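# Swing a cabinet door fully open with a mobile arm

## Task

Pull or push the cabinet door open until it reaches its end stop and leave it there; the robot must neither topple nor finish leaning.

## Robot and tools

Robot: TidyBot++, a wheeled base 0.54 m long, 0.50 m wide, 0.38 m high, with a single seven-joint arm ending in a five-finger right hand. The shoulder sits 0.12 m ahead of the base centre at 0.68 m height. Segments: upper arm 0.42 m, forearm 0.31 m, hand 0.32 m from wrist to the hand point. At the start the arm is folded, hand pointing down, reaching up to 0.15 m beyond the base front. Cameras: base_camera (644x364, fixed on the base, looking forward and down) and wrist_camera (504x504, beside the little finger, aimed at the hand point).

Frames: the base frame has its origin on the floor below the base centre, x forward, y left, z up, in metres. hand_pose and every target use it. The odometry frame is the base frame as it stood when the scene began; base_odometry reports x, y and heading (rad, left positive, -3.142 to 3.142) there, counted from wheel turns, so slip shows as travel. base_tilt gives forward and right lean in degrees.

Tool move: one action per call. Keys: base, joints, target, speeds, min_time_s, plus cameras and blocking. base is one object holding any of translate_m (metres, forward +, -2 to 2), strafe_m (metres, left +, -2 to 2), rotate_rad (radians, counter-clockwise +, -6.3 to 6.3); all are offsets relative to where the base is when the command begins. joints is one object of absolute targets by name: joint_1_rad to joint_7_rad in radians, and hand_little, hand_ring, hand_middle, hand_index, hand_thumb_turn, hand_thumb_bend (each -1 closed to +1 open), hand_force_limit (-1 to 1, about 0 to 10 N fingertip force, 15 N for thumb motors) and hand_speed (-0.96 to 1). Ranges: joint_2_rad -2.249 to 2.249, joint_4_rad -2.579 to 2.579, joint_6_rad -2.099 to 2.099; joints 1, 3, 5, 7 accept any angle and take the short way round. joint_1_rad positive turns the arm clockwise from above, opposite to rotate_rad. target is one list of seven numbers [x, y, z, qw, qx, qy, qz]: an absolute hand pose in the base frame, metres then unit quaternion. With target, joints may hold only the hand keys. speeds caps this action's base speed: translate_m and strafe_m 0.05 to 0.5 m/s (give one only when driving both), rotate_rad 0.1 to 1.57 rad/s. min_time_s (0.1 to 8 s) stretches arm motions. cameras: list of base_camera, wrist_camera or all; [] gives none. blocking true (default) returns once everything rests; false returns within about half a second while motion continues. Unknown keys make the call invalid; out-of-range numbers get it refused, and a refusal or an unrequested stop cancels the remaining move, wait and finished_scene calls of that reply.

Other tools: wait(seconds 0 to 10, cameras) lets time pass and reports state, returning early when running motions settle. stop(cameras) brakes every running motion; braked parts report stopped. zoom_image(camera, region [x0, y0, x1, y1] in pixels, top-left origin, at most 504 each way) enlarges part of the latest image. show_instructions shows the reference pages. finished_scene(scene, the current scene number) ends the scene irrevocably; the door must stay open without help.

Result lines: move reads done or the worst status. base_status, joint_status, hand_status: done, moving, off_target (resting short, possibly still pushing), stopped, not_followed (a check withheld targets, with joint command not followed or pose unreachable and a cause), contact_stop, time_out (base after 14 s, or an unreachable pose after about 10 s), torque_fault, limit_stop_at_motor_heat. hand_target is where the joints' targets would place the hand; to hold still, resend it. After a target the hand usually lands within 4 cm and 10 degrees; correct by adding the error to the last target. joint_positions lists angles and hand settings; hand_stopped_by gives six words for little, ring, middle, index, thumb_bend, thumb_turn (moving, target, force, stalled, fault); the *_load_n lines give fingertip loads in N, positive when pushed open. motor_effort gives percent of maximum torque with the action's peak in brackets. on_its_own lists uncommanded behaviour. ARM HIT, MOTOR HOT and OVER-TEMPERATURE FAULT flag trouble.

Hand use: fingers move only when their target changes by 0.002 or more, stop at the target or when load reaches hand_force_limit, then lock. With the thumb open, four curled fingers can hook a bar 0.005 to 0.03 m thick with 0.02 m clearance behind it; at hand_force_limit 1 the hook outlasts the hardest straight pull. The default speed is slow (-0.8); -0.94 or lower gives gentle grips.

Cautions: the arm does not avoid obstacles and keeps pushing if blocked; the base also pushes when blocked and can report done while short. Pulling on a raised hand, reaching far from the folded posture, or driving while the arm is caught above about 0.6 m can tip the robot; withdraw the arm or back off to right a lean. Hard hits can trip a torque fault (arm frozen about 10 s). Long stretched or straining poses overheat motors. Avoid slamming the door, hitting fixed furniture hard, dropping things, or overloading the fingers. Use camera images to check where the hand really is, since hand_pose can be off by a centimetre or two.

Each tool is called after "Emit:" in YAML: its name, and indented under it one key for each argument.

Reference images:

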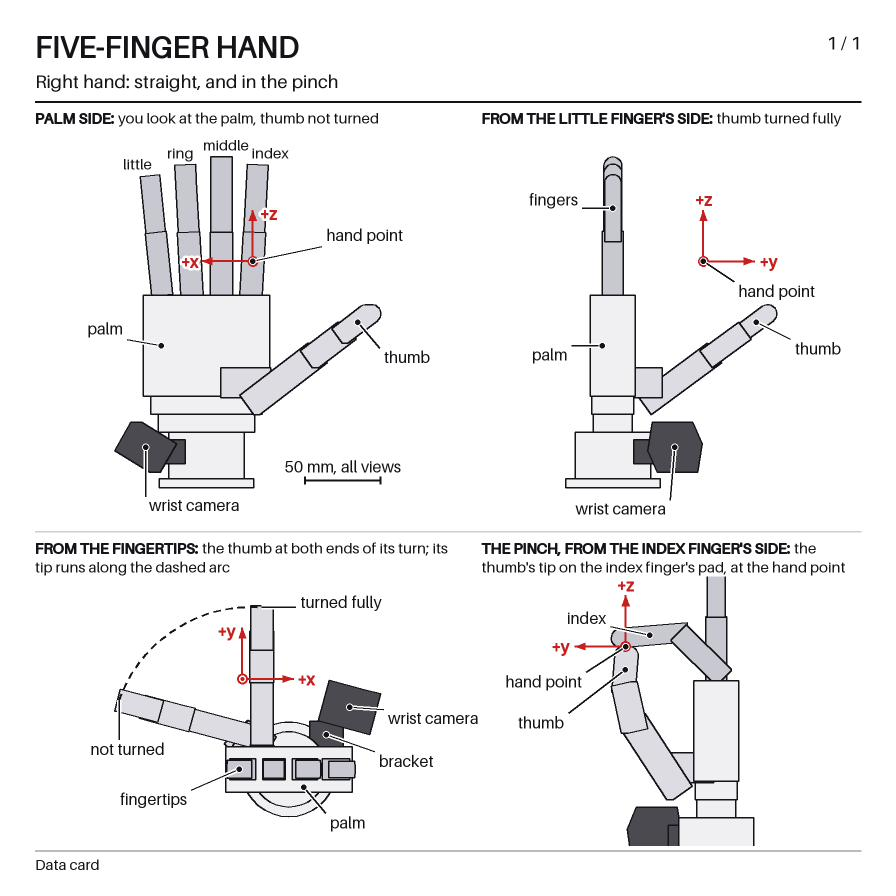

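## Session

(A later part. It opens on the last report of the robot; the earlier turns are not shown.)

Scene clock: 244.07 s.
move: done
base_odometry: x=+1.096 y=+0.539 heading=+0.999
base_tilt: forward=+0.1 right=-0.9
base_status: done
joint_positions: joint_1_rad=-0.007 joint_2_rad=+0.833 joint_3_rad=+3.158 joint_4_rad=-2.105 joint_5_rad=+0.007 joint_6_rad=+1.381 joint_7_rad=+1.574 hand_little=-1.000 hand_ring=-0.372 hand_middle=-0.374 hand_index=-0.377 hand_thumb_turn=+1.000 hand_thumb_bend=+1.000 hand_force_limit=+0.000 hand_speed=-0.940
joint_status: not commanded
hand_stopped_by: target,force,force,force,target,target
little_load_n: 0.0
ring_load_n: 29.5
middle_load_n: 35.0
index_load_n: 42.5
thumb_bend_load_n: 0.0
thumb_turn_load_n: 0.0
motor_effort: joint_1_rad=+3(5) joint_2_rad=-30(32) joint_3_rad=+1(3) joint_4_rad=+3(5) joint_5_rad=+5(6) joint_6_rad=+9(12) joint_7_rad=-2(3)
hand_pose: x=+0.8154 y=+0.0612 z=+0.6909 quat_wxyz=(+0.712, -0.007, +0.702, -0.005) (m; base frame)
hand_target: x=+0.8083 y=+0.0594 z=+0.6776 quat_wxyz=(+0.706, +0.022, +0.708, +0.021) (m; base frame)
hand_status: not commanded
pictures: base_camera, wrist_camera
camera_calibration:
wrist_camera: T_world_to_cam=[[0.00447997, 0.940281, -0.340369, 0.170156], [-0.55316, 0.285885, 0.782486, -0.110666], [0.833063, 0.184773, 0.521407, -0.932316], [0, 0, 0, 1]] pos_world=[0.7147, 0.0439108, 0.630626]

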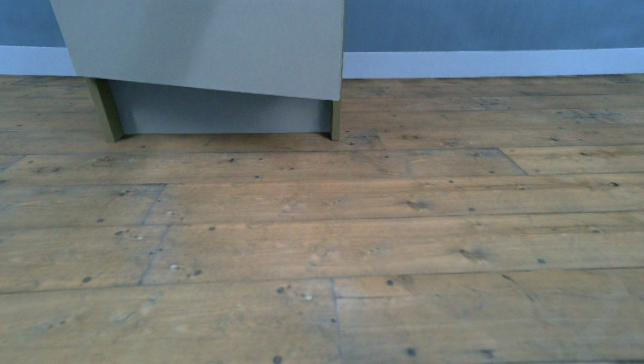

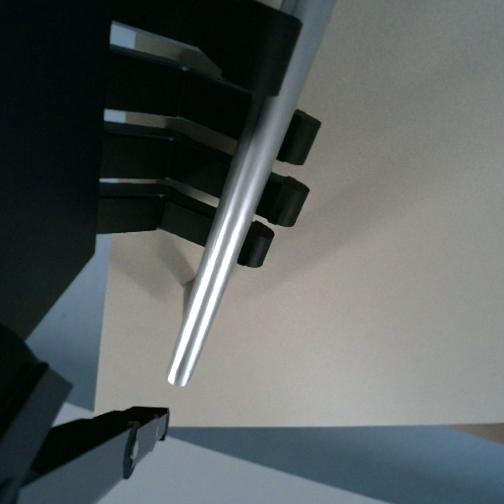

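Emit:
move:
  base: {"translate_m":0.0,"strafe_m":0.164,"rotate_rad":-0.2}
  speeds: {"translate_m":0.08,"rotate_rad":0.1}
  cameras: ["all"]

Scene clock: 289.67 s.
move: done
base_odometry: x=+0.958 y=+0.627 heading=+0.798
base_tilt: forward=+0.1 right=-0.9
base_status: done
joint_positions: joint_1_rad=-0.004 joint_2_rad=+0.833 joint_3_rad=+3.156 joint_4_rad=-2.105 joint_5_rad=+0.006 joint_6_rad=+1.381 joint_7_rad=+1.573 hand_little=-1.000 hand_ring=-0.375 hand_middle=-0.379 hand_index=-0.381 hand_thumb_turn=+1.000 hand_thumb_bend=+1.000 hand_force_limit=+0.000 hand_speed=-0.940
joint_status: not commanded
hand_stopped_by: target,force,force,force,target,target
little_load_n: 0.0
ring_load_n: 0.5
middle_load_n: 0.0
index_load_n: 2.5
thumb_bend_load_n: 0.0
thumb_turn_load_n: 0.0
motor_effort: joint_1_rad=+2(5) joint_2_rad=-30(31) joint_3_rad=+1(3) joint_4_rad=+6(7) joint_5_rad=+0(7) joint_6_rad=+9(10) joint_7_rad=+0(3)
hand_pose: x=+0.8155 y=+0.0596 z=+0.6910 quat_wxyz=(+0.712, -0.005, +0.702, -0.005) (m; base frame)
hand_target: x=+0.8083 y=+0.0594 z=+0.6776 quat_wxyz=(+0.706, +0.022, +0.708, +0.021) (m; base frame)
hand_status: not commanded
pictures: base_camera, wrist_camera
camera_calibration:
wrist_camera: T_world_to_cam=[[0.00678749, 0.941194, -0.337798, 0.167905], [-0.552372, 0.28512, 0.783321, -0.111433], [0.83357, 0.181273, 0.521824, -0.932719], [0, 0, 0, 1]] pos_world=[0.714795, 0.0428173, 0.630721]

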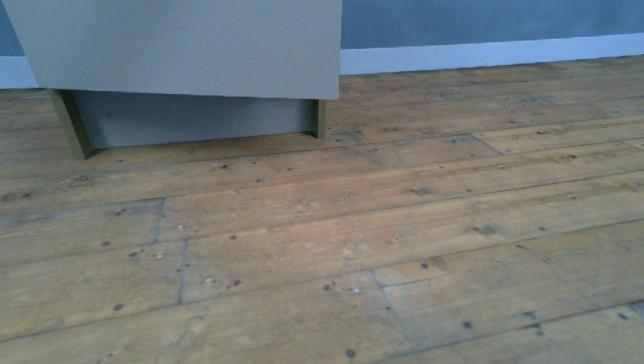

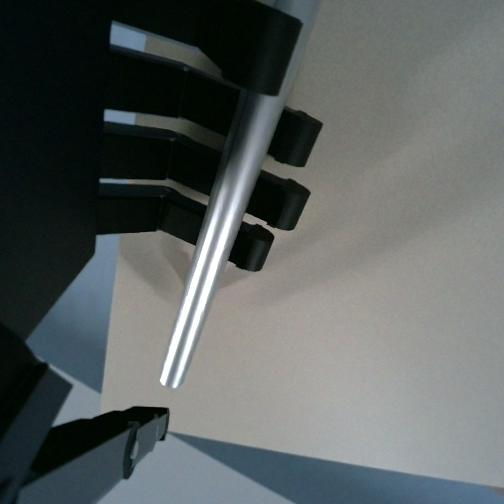

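Emit:
move:
  base: {"translate_m":-0.102,"strafe_m":0.237,"rotate_rad":-0.25}
  speeds: {"translate_m":0.1,"rotate_rad":0.1}
  cameras: ["all"]

Scene clock: 299.83 s.
move: done
base_odometry: x=+0.717 y=+0.720 heading=+0.548
base_tilt: forward=+0.1 right=-0.9
base_status: done
joint_positions: joint_1_rad=+0.012 joint_2_rad=+0.834 joint_3_rad=+3.154 joint_4_rad=-2.106 joint_5_rad=+0.002 joint_6_rad=+1.382 joint_7_rad=+1.573 hand_little=-1.000 hand_ring=-0.375 hand_middle=-0.379 hand_index=-0.381 hand_thumb_turn=+1.000 hand_thumb_bend=+1.000 hand_force_limit=+0.000 hand_speed=-0.940
joint_status: not commanded
hand_stopped_by: target,force,force,force,target,target
little_load_n: -2.0
ring_load_n: 0.0
middle_load_n: 0.0
index_load_n: 2.0
thumb_bend_load_n: 0.0
thumb_turn_load_n: 0.0
motor_effort: joint_1_rad=-3(5) joint_2_rad=-29(31) joint_3_rad=-1(3) joint_4_rad=+7(8) joint_5_rad=+3(5) joint_6_rad=+8(9) joint_7_rad=+0(0)
hand_pose: x=+0.8164 y=+0.0479 z=+0.6909 quat_wxyz=(+0.712, +0.003, +0.702, -0.011) (m; base frame)
hand_target: x=+0.8083 y=+0.0594 z=+0.6776 quat_wxyz=(+0.706, +0.022, +0.708, +0.021) (m; base frame)
hand_status: not commanded
pictures: base_camera, wrist_camera
camera_calibration:
wrist_camera: T_world_to_cam=[[0.0245237, 0.941583, -0.335886, 0.16312], [-0.546798, 0.293908, 0.783984, -0.11305], [0.836906, 0.164436, 0.522063, -0.933408], [0, 0, 0, 1]] pos_world=[0.715359, 0.0331209, 0.630717]

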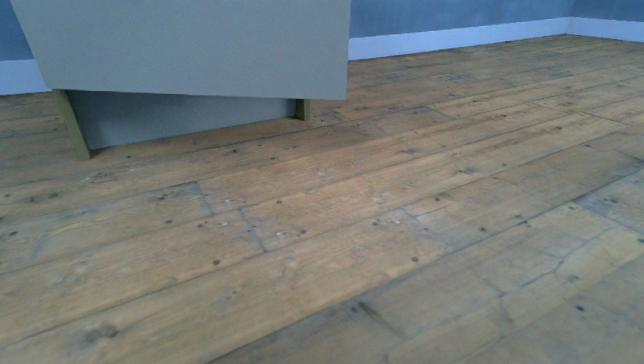

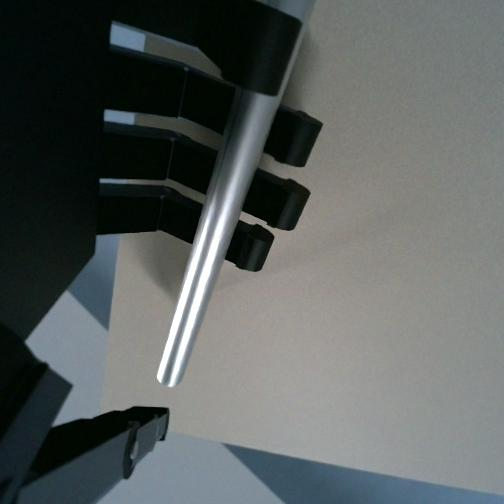

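Emit:
move:
  base: {"translate_m":-0.102,"strafe_m":0.225,"rotate_rad":-0.25}
  speeds: {"translate_m":0.1,"rotate_rad":0.1}
  cameras: ["all"]

Scene clock: 308.60 s.
move: done
base_odometry: x=+0.513 y=+0.859 heading=+0.297
base_tilt: forward=+0.1 right=-0.9
base_status: done
joint_positions: joint_1_rad=+0.015 joint_2_rad=+0.834 joint_3_rad=+3.154 joint_4_rad=-2.107 joint_5_rad=+0.000 joint_6_rad=+1.382 joint_7_rad=+1.572 hand_little=-1.000 hand_ring=-0.375 hand_middle=-0.379 hand_index=-0.381 hand_thumb_turn=+1.000 hand_thumb_bend=+1.000 hand_force_limit=+0.000 hand_speed=-0.940
joint_status: not commanded
hand_stopped_by: target,force,force,force,target,target
little_load_n: -1.0
ring_load_n: 0.0
middle_load_n: 0.0
index_load_n: 0.5
thumb_bend_load_n: 0.0
thumb_turn_load_n: -0.5
motor_effort: joint_1_rad=-2(5) joint_2_rad=-30(31) joint_3_rad=-1(4) joint_4_rad=+7(8) joint_5_rad=+2(5) joint_6_rad=+8(9) joint_7_rad=+0(1)
hand_pose: x=+0.8162 y=+0.0455 z=+0.6904 quat_wxyz=(+0.711, +0.004, +0.703, -0.012) (m; base frame)
hand_target: x=+0.8083 y=+0.0594 z=+0.6776 quat_wxyz=(+0.706, +0.022, +0.708, +0.021) (m; base frame)
hand_status: not commanded
pictures: base_camera, wrist_camera
camera_calibration:
wrist_camera: T_world_to_cam=[[0.0283914, 0.941654, -0.335382, 0.161662], [-0.54454, 0.295932, 0.784793, -0.114456], [0.838254, 0.160348, 0.521171, -0.932848], [0, 0, 0, 1]] pos_world=[0.715048, 0.0312221, 0.630216]

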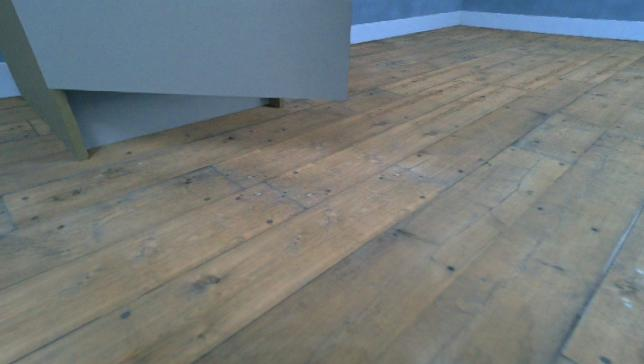

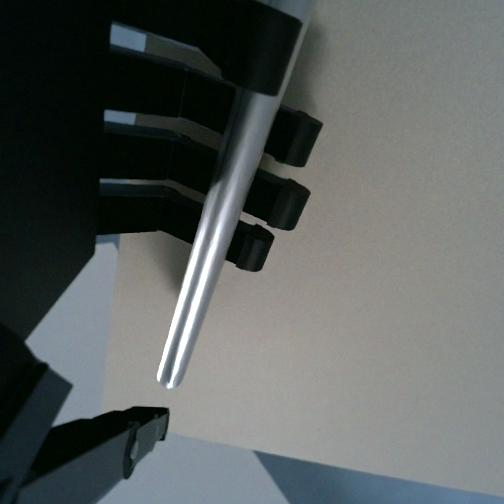

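Emit:
move:
  base: {"translate_m":-0.104,"strafe_m":0.22,"rotate_rad":-0.25}
  speeds: {"translate_m":0.1,"rotate_rad":0.1}
  cameras: ["base_camera"]

Emit:
move:
  base: {"translate_m":-0.104,"strafe_m":0.22,"rotate_rad":-0.25}
  speeds: {"translate_m":0.1,"rotate_rad":0.1}
  cameras: ["all"]

Scene clock: 319.77 s.
move: done
base_odometry: x=+0.349 y=+1.039 heading=+0.047
base_tilt: forward=+0.1 right=-0.9
base_status: done
joint_positions: joint_1_rad=+0.011 joint_2_rad=+0.834 joint_3_rad=+3.154 joint_4_rad=-2.108 joint_5_rad=+0.000 joint_6_rad=+1.382 joint_7_rad=+1.572 hand_little=-1.000 hand_ring=-0.375 hand_middle=-0.379 hand_index=-0.381 hand_thumb_turn=+1.000 hand_thumb_bend=+1.000 hand_force_limit=+0.000 hand_speed=-0.940
joint_status: not commanded
hand_stopped_by: target,force,force,force,target,target
little_load_n: -1.0
ring_load_n: 0.0
middle_load_n: 0.0
index_load_n: 0.0
thumb_bend_load_n: 0.0
thumb_turn_load_n: 0.0
motor_effort: joint_1_rad=-1(5) joint_2_rad=-29(31) joint_3_rad=+0(4) joint_4_rad=+7(8) joint_5_rad=+2(5) joint_6_rad=+8(9) joint_7_rad=+0(1)
hand_pose: x=+0.8157 y=+0.0482 z=+0.6900 quat_wxyz=(+0.711, +0.003, +0.703, -0.011) (m; base frame)
hand_target: x=+0.8083 y=+0.0594 z=+0.6776 quat_wxyz=(+0.706, +0.022, +0.708, +0.021) (m; base frame)
hand_status: not commanded
pictures: base_camera

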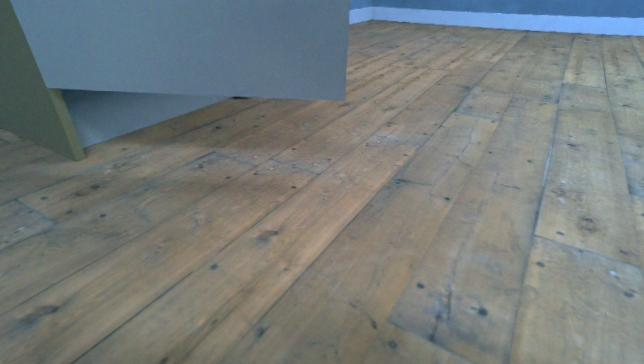

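Scene clock: 322.73 s.
move: done
base_odometry: x=+0.235 y=+1.254 heading=-0.203
base_tilt: forward=+0.1 right=-0.9
base_status: done
joint_positions: joint_1_rad=+0.008 joint_2_rad=+0.834 joint_3_rad=+3.154 joint_4_rad=-2.109 joint_5_rad=+0.000 joint_6_rad=+1.382 joint_7_rad=+1.572 hand_little=-1.000 hand_ring=-0.375 hand_middle=-0.379 hand_index=-0.381 hand_thumb_turn=+1.000 hand_thumb_bend=+1.000 hand_force_limit=+0.000 hand_speed=-0.940
joint_status: not commanded
hand_stopped_by: target,force,force,force,target,target
little_load_n: 0.0
ring_load_n: 0.0
middle_load_n: 0.0
index_load_n: 0.0
thumb_bend_load_n: 0.0
thumb_turn_load_n: 0.0
motor_effort: joint_1_rad=+1(3) joint_2_rad=-29(31) joint_3_rad=+0(3) joint_4_rad=+7(8) joint_5_rad=+1(4) joint_6_rad=+8(9) joint_7_rad=+0(1)
hand_pose: x=+0.8154 y=+0.0502 z=+0.6896 quat_wxyz=(+0.711, +0.002, +0.704, -0.010) (m; base frame)
hand_target: x=+0.8083 y=+0.0594 z=+0.6776 quat_wxyz=(+0.706, +0.022, +0.708, +0.021) (m; base frame)
hand_status: not commanded
pictures: base_camera, wrist_camera
camera_calibration:
wrist_camera: T_world_to_cam=[[0.0215649, 0.941835, -0.335383, 0.162588], [-0.544969, 0.292316, 0.78585, -0.115888], [0.838179, 0.165827, 0.519574, -0.931563], [0, 0, 0, 1]] pos_world=[0.714155, 0.0352225, 0.629616]

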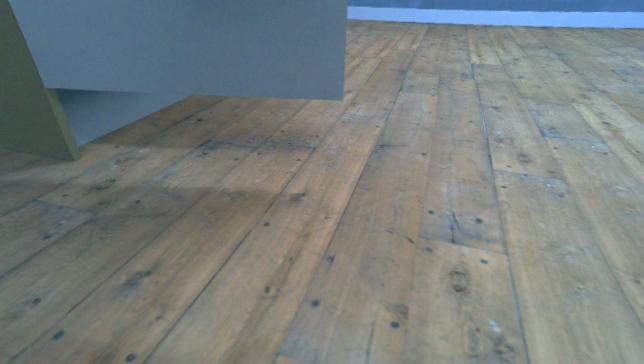

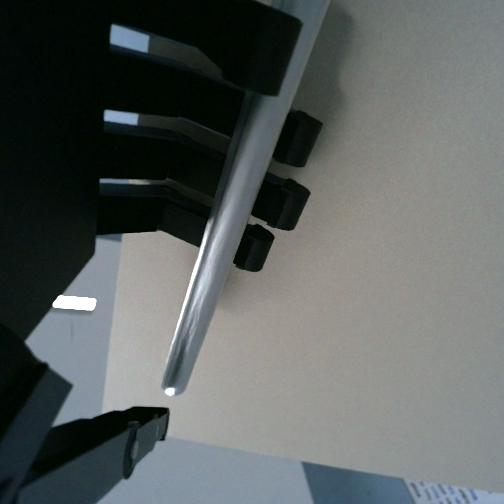

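Emit:
move:
  base: {"translate_m":-0.104,"strafe_m":0.22,"rotate_rad":-0.25}
  speeds: {"translate_m":0.1,"rotate_rad":0.1}
  cameras: ["base_camera"]

Emit:
move:
  base: {"translate_m":-0.062,"strafe_m":0.132,"rotate_rad":-0.15}
  speeds: {"translate_m":0.08,"rotate_rad":0.1}
  cameras: ["all"]

Scene clock: 332.03 s.
move: done
base_odometry: x=+0.177 y=+1.491 heading=-0.454
base_tilt: forward=+0.1 right=-0.9
base_status: done
joint_positions: joint_1_rad=+0.006 joint_2_rad=+0.834 joint_3_rad=+3.154 joint_4_rad=-2.110 joint_5_rad=+0.000 joint_6_rad=+1.383 joint_7_rad=+1.572 hand_little=-1.000 hand_ring=-0.375 hand_middle=-0.379 hand_index=-0.381 hand_thumb_turn=+1.000 hand_thumb_bend=+1.000 hand_force_limit=+0.000 hand_speed=-0.940
joint_status: not commanded
hand_stopped_by: target,force,force,force,target,target
little_load_n: 0.0
ring_load_n: 0.0
middle_load_n: 0.0
index_load_n: 0.0
thumb_bend_load_n: 0.0
thumb_turn_load_n: 0.0
motor_effort: joint_1_rad=+1(3) joint_2_rad=-30(31) joint_3_rad=+0(2) joint_4_rad=+7(8) joint_5_rad=+0(1) joint_6_rad=+8(9) joint_7_rad=+0(1)
hand_pose: x=+0.8152 y=+0.0513 z=+0.6894 quat_wxyz=(+0.710, +0.001, +0.704, -0.009) (m; base frame)
hand_target: x=+0.8083 y=+0.0594 z=+0.6776 quat_wxyz=(+0.706, +0.022, +0.708, +0.021) (m; base frame)
hand_status: not commanded
pictures: base_camera

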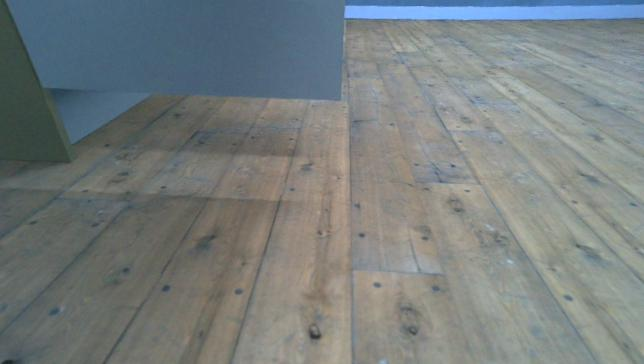

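Scene clock: 334.37 s.
move: done
base_odometry: x=+0.179 y=+1.636 heading=-0.605
base_tilt: forward=+0.2 right=-0.9
base_status: done
joint_positions: joint_1_rad=+0.014 joint_2_rad=+0.874 joint_3_rad=+3.154 joint_4_rad=-2.032 joint_5_rad=-0.023 joint_6_rad=+1.379 joint_7_rad=+1.572 hand_little=-1.000 hand_ring=-0.374 hand_middle=-0.361 hand_index=-0.365 hand_thumb_turn=+1.000 hand_thumb_bend=+1.000 hand_force_limit=+0.000 hand_speed=-0.940
joint_status: not commanded
hand_stopped_by: target,force,force,force,target,target
little_load_n: 0.0
ring_load_n: 15.0
middle_load_n: 27.0
index_load_n: 33.5
thumb_bend_load_n: 0.0
thumb_turn_load_n: 0.0
motor_effort: joint_1_rad=-2(5) joint_2_rad=-38(40) joint_3_rad=-2(3) joint_4_rad=-9(14) joint_5_rad=+7(9) joint_6_rad=+18(22) joint_7_rad=-2(3)
hand_pose: x=+0.8379 y=+0.0387 z=+0.6910 quat_wxyz=(+0.723, +0.013, +0.691, -0.018) (m; base frame)
hand_target: x=+0.8083 y=+0.0594 z=+0.6776 quat_wxyz=(+0.706, +0.022, +0.708, +0.021) (m; base frame)
hand_status: not commanded
pictures: base_camera, wrist_camera
camera_calibration:
wrist_camera: T_world_to_cam=[[0.0588408, 0.942139, -0.330017, 0.138451], [-0.563869, 0.304168, 0.767811, -0.0735284], [0.823766, 0.140907, 0.549141, -0.956701], [0, 0, 0, 1]] pos_world=[0.738491, 0.026731, 0.627511]

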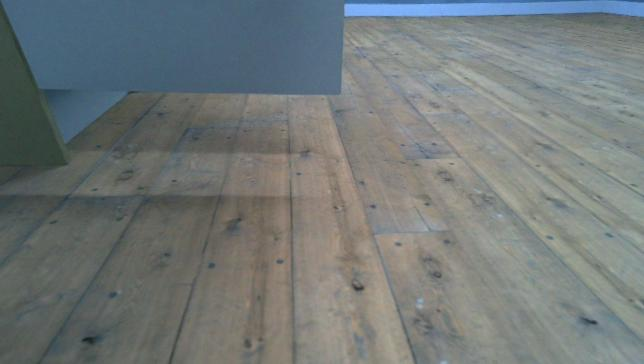

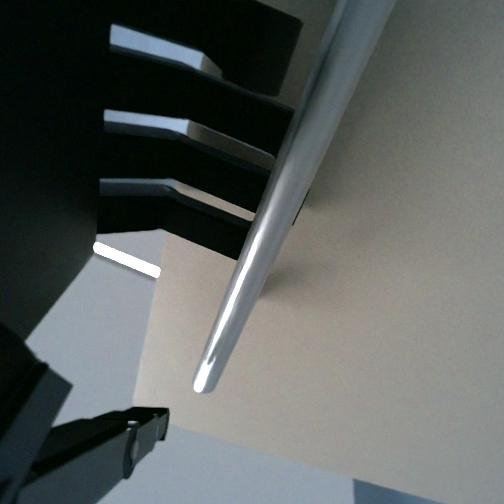

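Emit:
move:
  base: {"translate_m":0.025,"strafe_m":-0.012}
  speeds: {"translate_m":0.05}
  joints: {"hand_ring":0,"hand_middle":0,"hand_index":0}
  cameras: ["wrist_camera"]

Scene clock: 342.13 s.
move: done
base_odometry: x=+0.193 y=+1.612 heading=-0.604
base_tilt: forward=+0.1 right=-0.9
base_status: done
joint_positions: joint_1_rad=+0.008 joint_2_rad=+0.868 joint_3_rad=+3.154 joint_4_rad=-2.112 joint_5_rad=-0.019 joint_6_rad=+1.409 joint_7_rad=+1.568 hand_little=-1.000 hand_ring=+0.000 hand_middle=+0.000 hand_index=+0.000 hand_thumb_turn=+1.000 hand_thumb_bend=+1.000 hand_force_limit=+0.000 hand_speed=-0.940
joint_status: all done
hand_stopped_by: target,target,target,target,target,target
little_load_n: -0.5
ring_load_n: 0.5
middle_load_n: 0.0
index_load_n: 0.0
thumb_bend_load_n: -0.5
thumb_turn_load_n: 0.0
motor_effort: joint_1_rad=+0(3) joint_2_rad=-30(38) joint_3_rad=+1(2) joint_4_rad=+7(9) joint_5_rad=+0(7) joint_6_rad=+8(19) joint_7_rad=+0(2)
hand_pose: x=+0.8146 y=+0.0438 z=+0.6743 quat_wxyz=(+0.707, +0.011, +0.707, -0.014) (m; base frame)
hand_target: x=+0.8083 y=+0.0594 z=+0.6776 quat_wxyz=(+0.706, +0.022, +0.708, +0.021) (m; base frame)
hand_status: not commanded
pictures: wrist_camera
camera_calibration:
wrist_camera: T_world_to_cam=[[0.0358077, 0.943834, -0.328475, 0.147076], [-0.532085, 0.296231, 0.793179, -0.118057], [0.845933, 0.146375, 0.512807, -0.922862], [0, 0, 0, 1]] pos_world=[0.712597, 0.031241, 0.615201]

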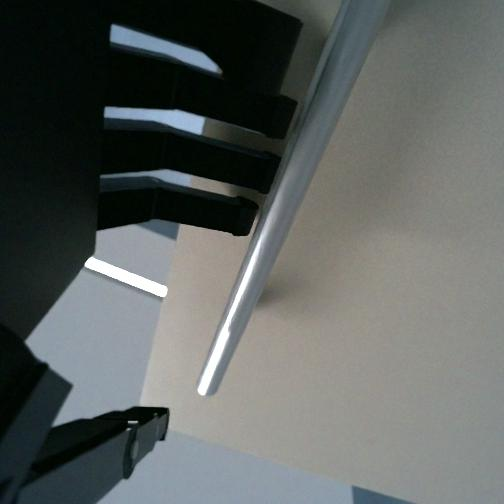

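Emit:
move:
  base: {"strafe_m":-0.07}
  speeds: {"strafe_m":0.1}
  cameras: ["wrist_camera"]

Emit:
move:
  base: {"translate_m":-0.35}
  speeds: {"translate_m":0.3}
  cameras: ["all"]

Scene clock: 349.87 s.
move: done
base_odometry: x=+0.153 y=+1.554 heading=-0.604
base_tilt: forward=+0.1 right=-0.9
base_status: done
joint_positions: joint_1_rad=+0.004 joint_2_rad=+0.868 joint_3_rad=+3.154 joint_4_rad=-2.112 joint_5_rad=-0.019 joint_6_rad=+1.409 joint_7_rad=+1.568 hand_little=-1.000 hand_ring=+0.000 hand_middle=+0.000 hand_index=+0.000 hand_thumb_turn=+1.000 hand_thumb_bend=+1.000 hand_force_limit=+0.000 hand_speed=-0.940
joint_status: not commanded
hand_stopped_by: target,target,target,target,target,target
little_load_n: 0.0
ring_load_n: 0.0
middle_load_n: 0.0
index_load_n: 0.0
thumb_bend_load_n: -0.5
thumb_turn_load_n: 0.0
motor_effort: joint_1_rad=+0(3) joint_2_rad=-30(30) joint_3_rad=+1(2) joint_4_rad=+6(7) joint_5_rad=+0(1) joint_6_rad=+9(9) joint_7_rad=+0(1)
hand_pose: x=+0.8143 y=+0.0472 z=+0.6743 quat_wxyz=(+0.707, +0.010, +0.707, -0.012) (m; base frame)
hand_target: x=+0.8083 y=+0.0594 z=+0.6776 quat_wxyz=(+0.706, +0.022, +0.708, +0.021) (m; base frame)
hand_status: not commanded
pictures: wrist_camera
camera_calibration:
wrist_camera: T_world_to_cam=[[0.0312194, 0.944009, -0.328439, 0.14768], [-0.533484, 0.293616, 0.793211, -0.117922], [0.845234, 0.150453, 0.512781, -0.922734], [0, 0, 0, 1]] pos_world=[0.712406, 0.0340411, 0.615201]

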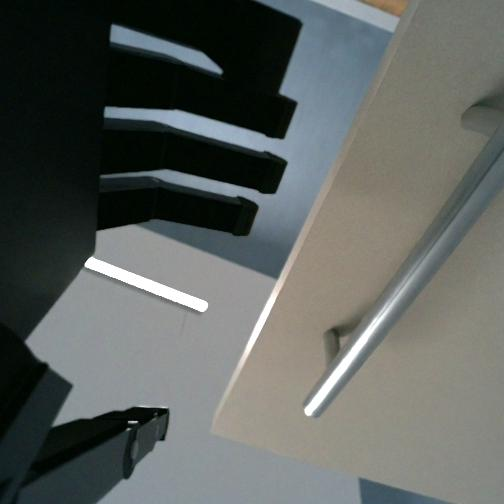

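Scene clock: 351.83 s.
move: done
base_odometry: x=-0.135 y=+1.753 heading=-0.604
base_tilt: forward=+0.1 right=-0.9
base_status: done
joint_positions: joint_1_rad=+0.003 joint_2_rad=+0.868 joint_3_rad=+3.154 joint_4_rad=-2.113 joint_5_rad=-0.019 joint_6_rad=+1.409 joint_7_rad=+1.568 hand_little=-1.000 hand_ring=+0.000 hand_middle=+0.000 hand_index=+0.000 hand_thumb_turn=+1.000 hand_thumb_bend=+1.000 hand_force_limit=+0.000 hand_speed=-0.940
joint_status: not commanded
hand_stopped_by: target,target,target,target,target,target
little_load_n: 0.0
ring_load_n: 0.0
middle_load_n: 0.0
index_load_n: 0.0
thumb_bend_load_n: 0.0
thumb_turn_load_n: 0.0
motor_effort: joint_1_rad=+0(2) joint_2_rad=-30(32) joint_3_rad=+0(1) joint_4_rad=+6(8) joint_5_rad=+0(1) joint_6_rad=+8(9) joint_7_rad=+0(1)
hand_pose: x=+0.8143 y=+0.0474 z=+0.6742 quat_wxyz=(+0.707, +0.009, +0.707, -0.012) (m; base frame)
hand_target: x=+0.8083 y=+0.0594 z=+0.6776 quat_wxyz=(+0.706, +0.022, +0.708, +0.021) (m; base frame)
hand_status: not commanded
pictures: base_camera, wrist_camera
camera_calibration:
wrist_camera: T_world_to_cam=[[0.0309553, 0.943999, -0.328494, 0.147684], [-0.533403, 0.293543, 0.793293, -0.118061], [0.845295, 0.150663, 0.512619, -0.92258], [0, 0, 0, 1]] pos_world=[0.712306, 0.034241, 0.615101]

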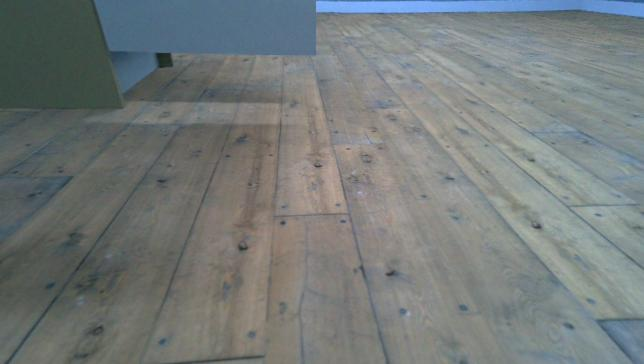

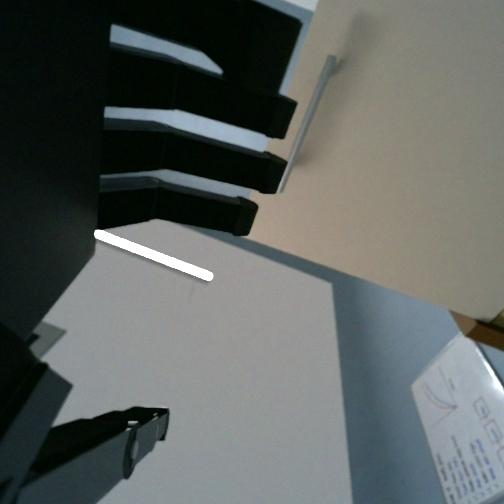

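Emit:
finished_scene:
  scene: 1

The scene is finished: the task was done.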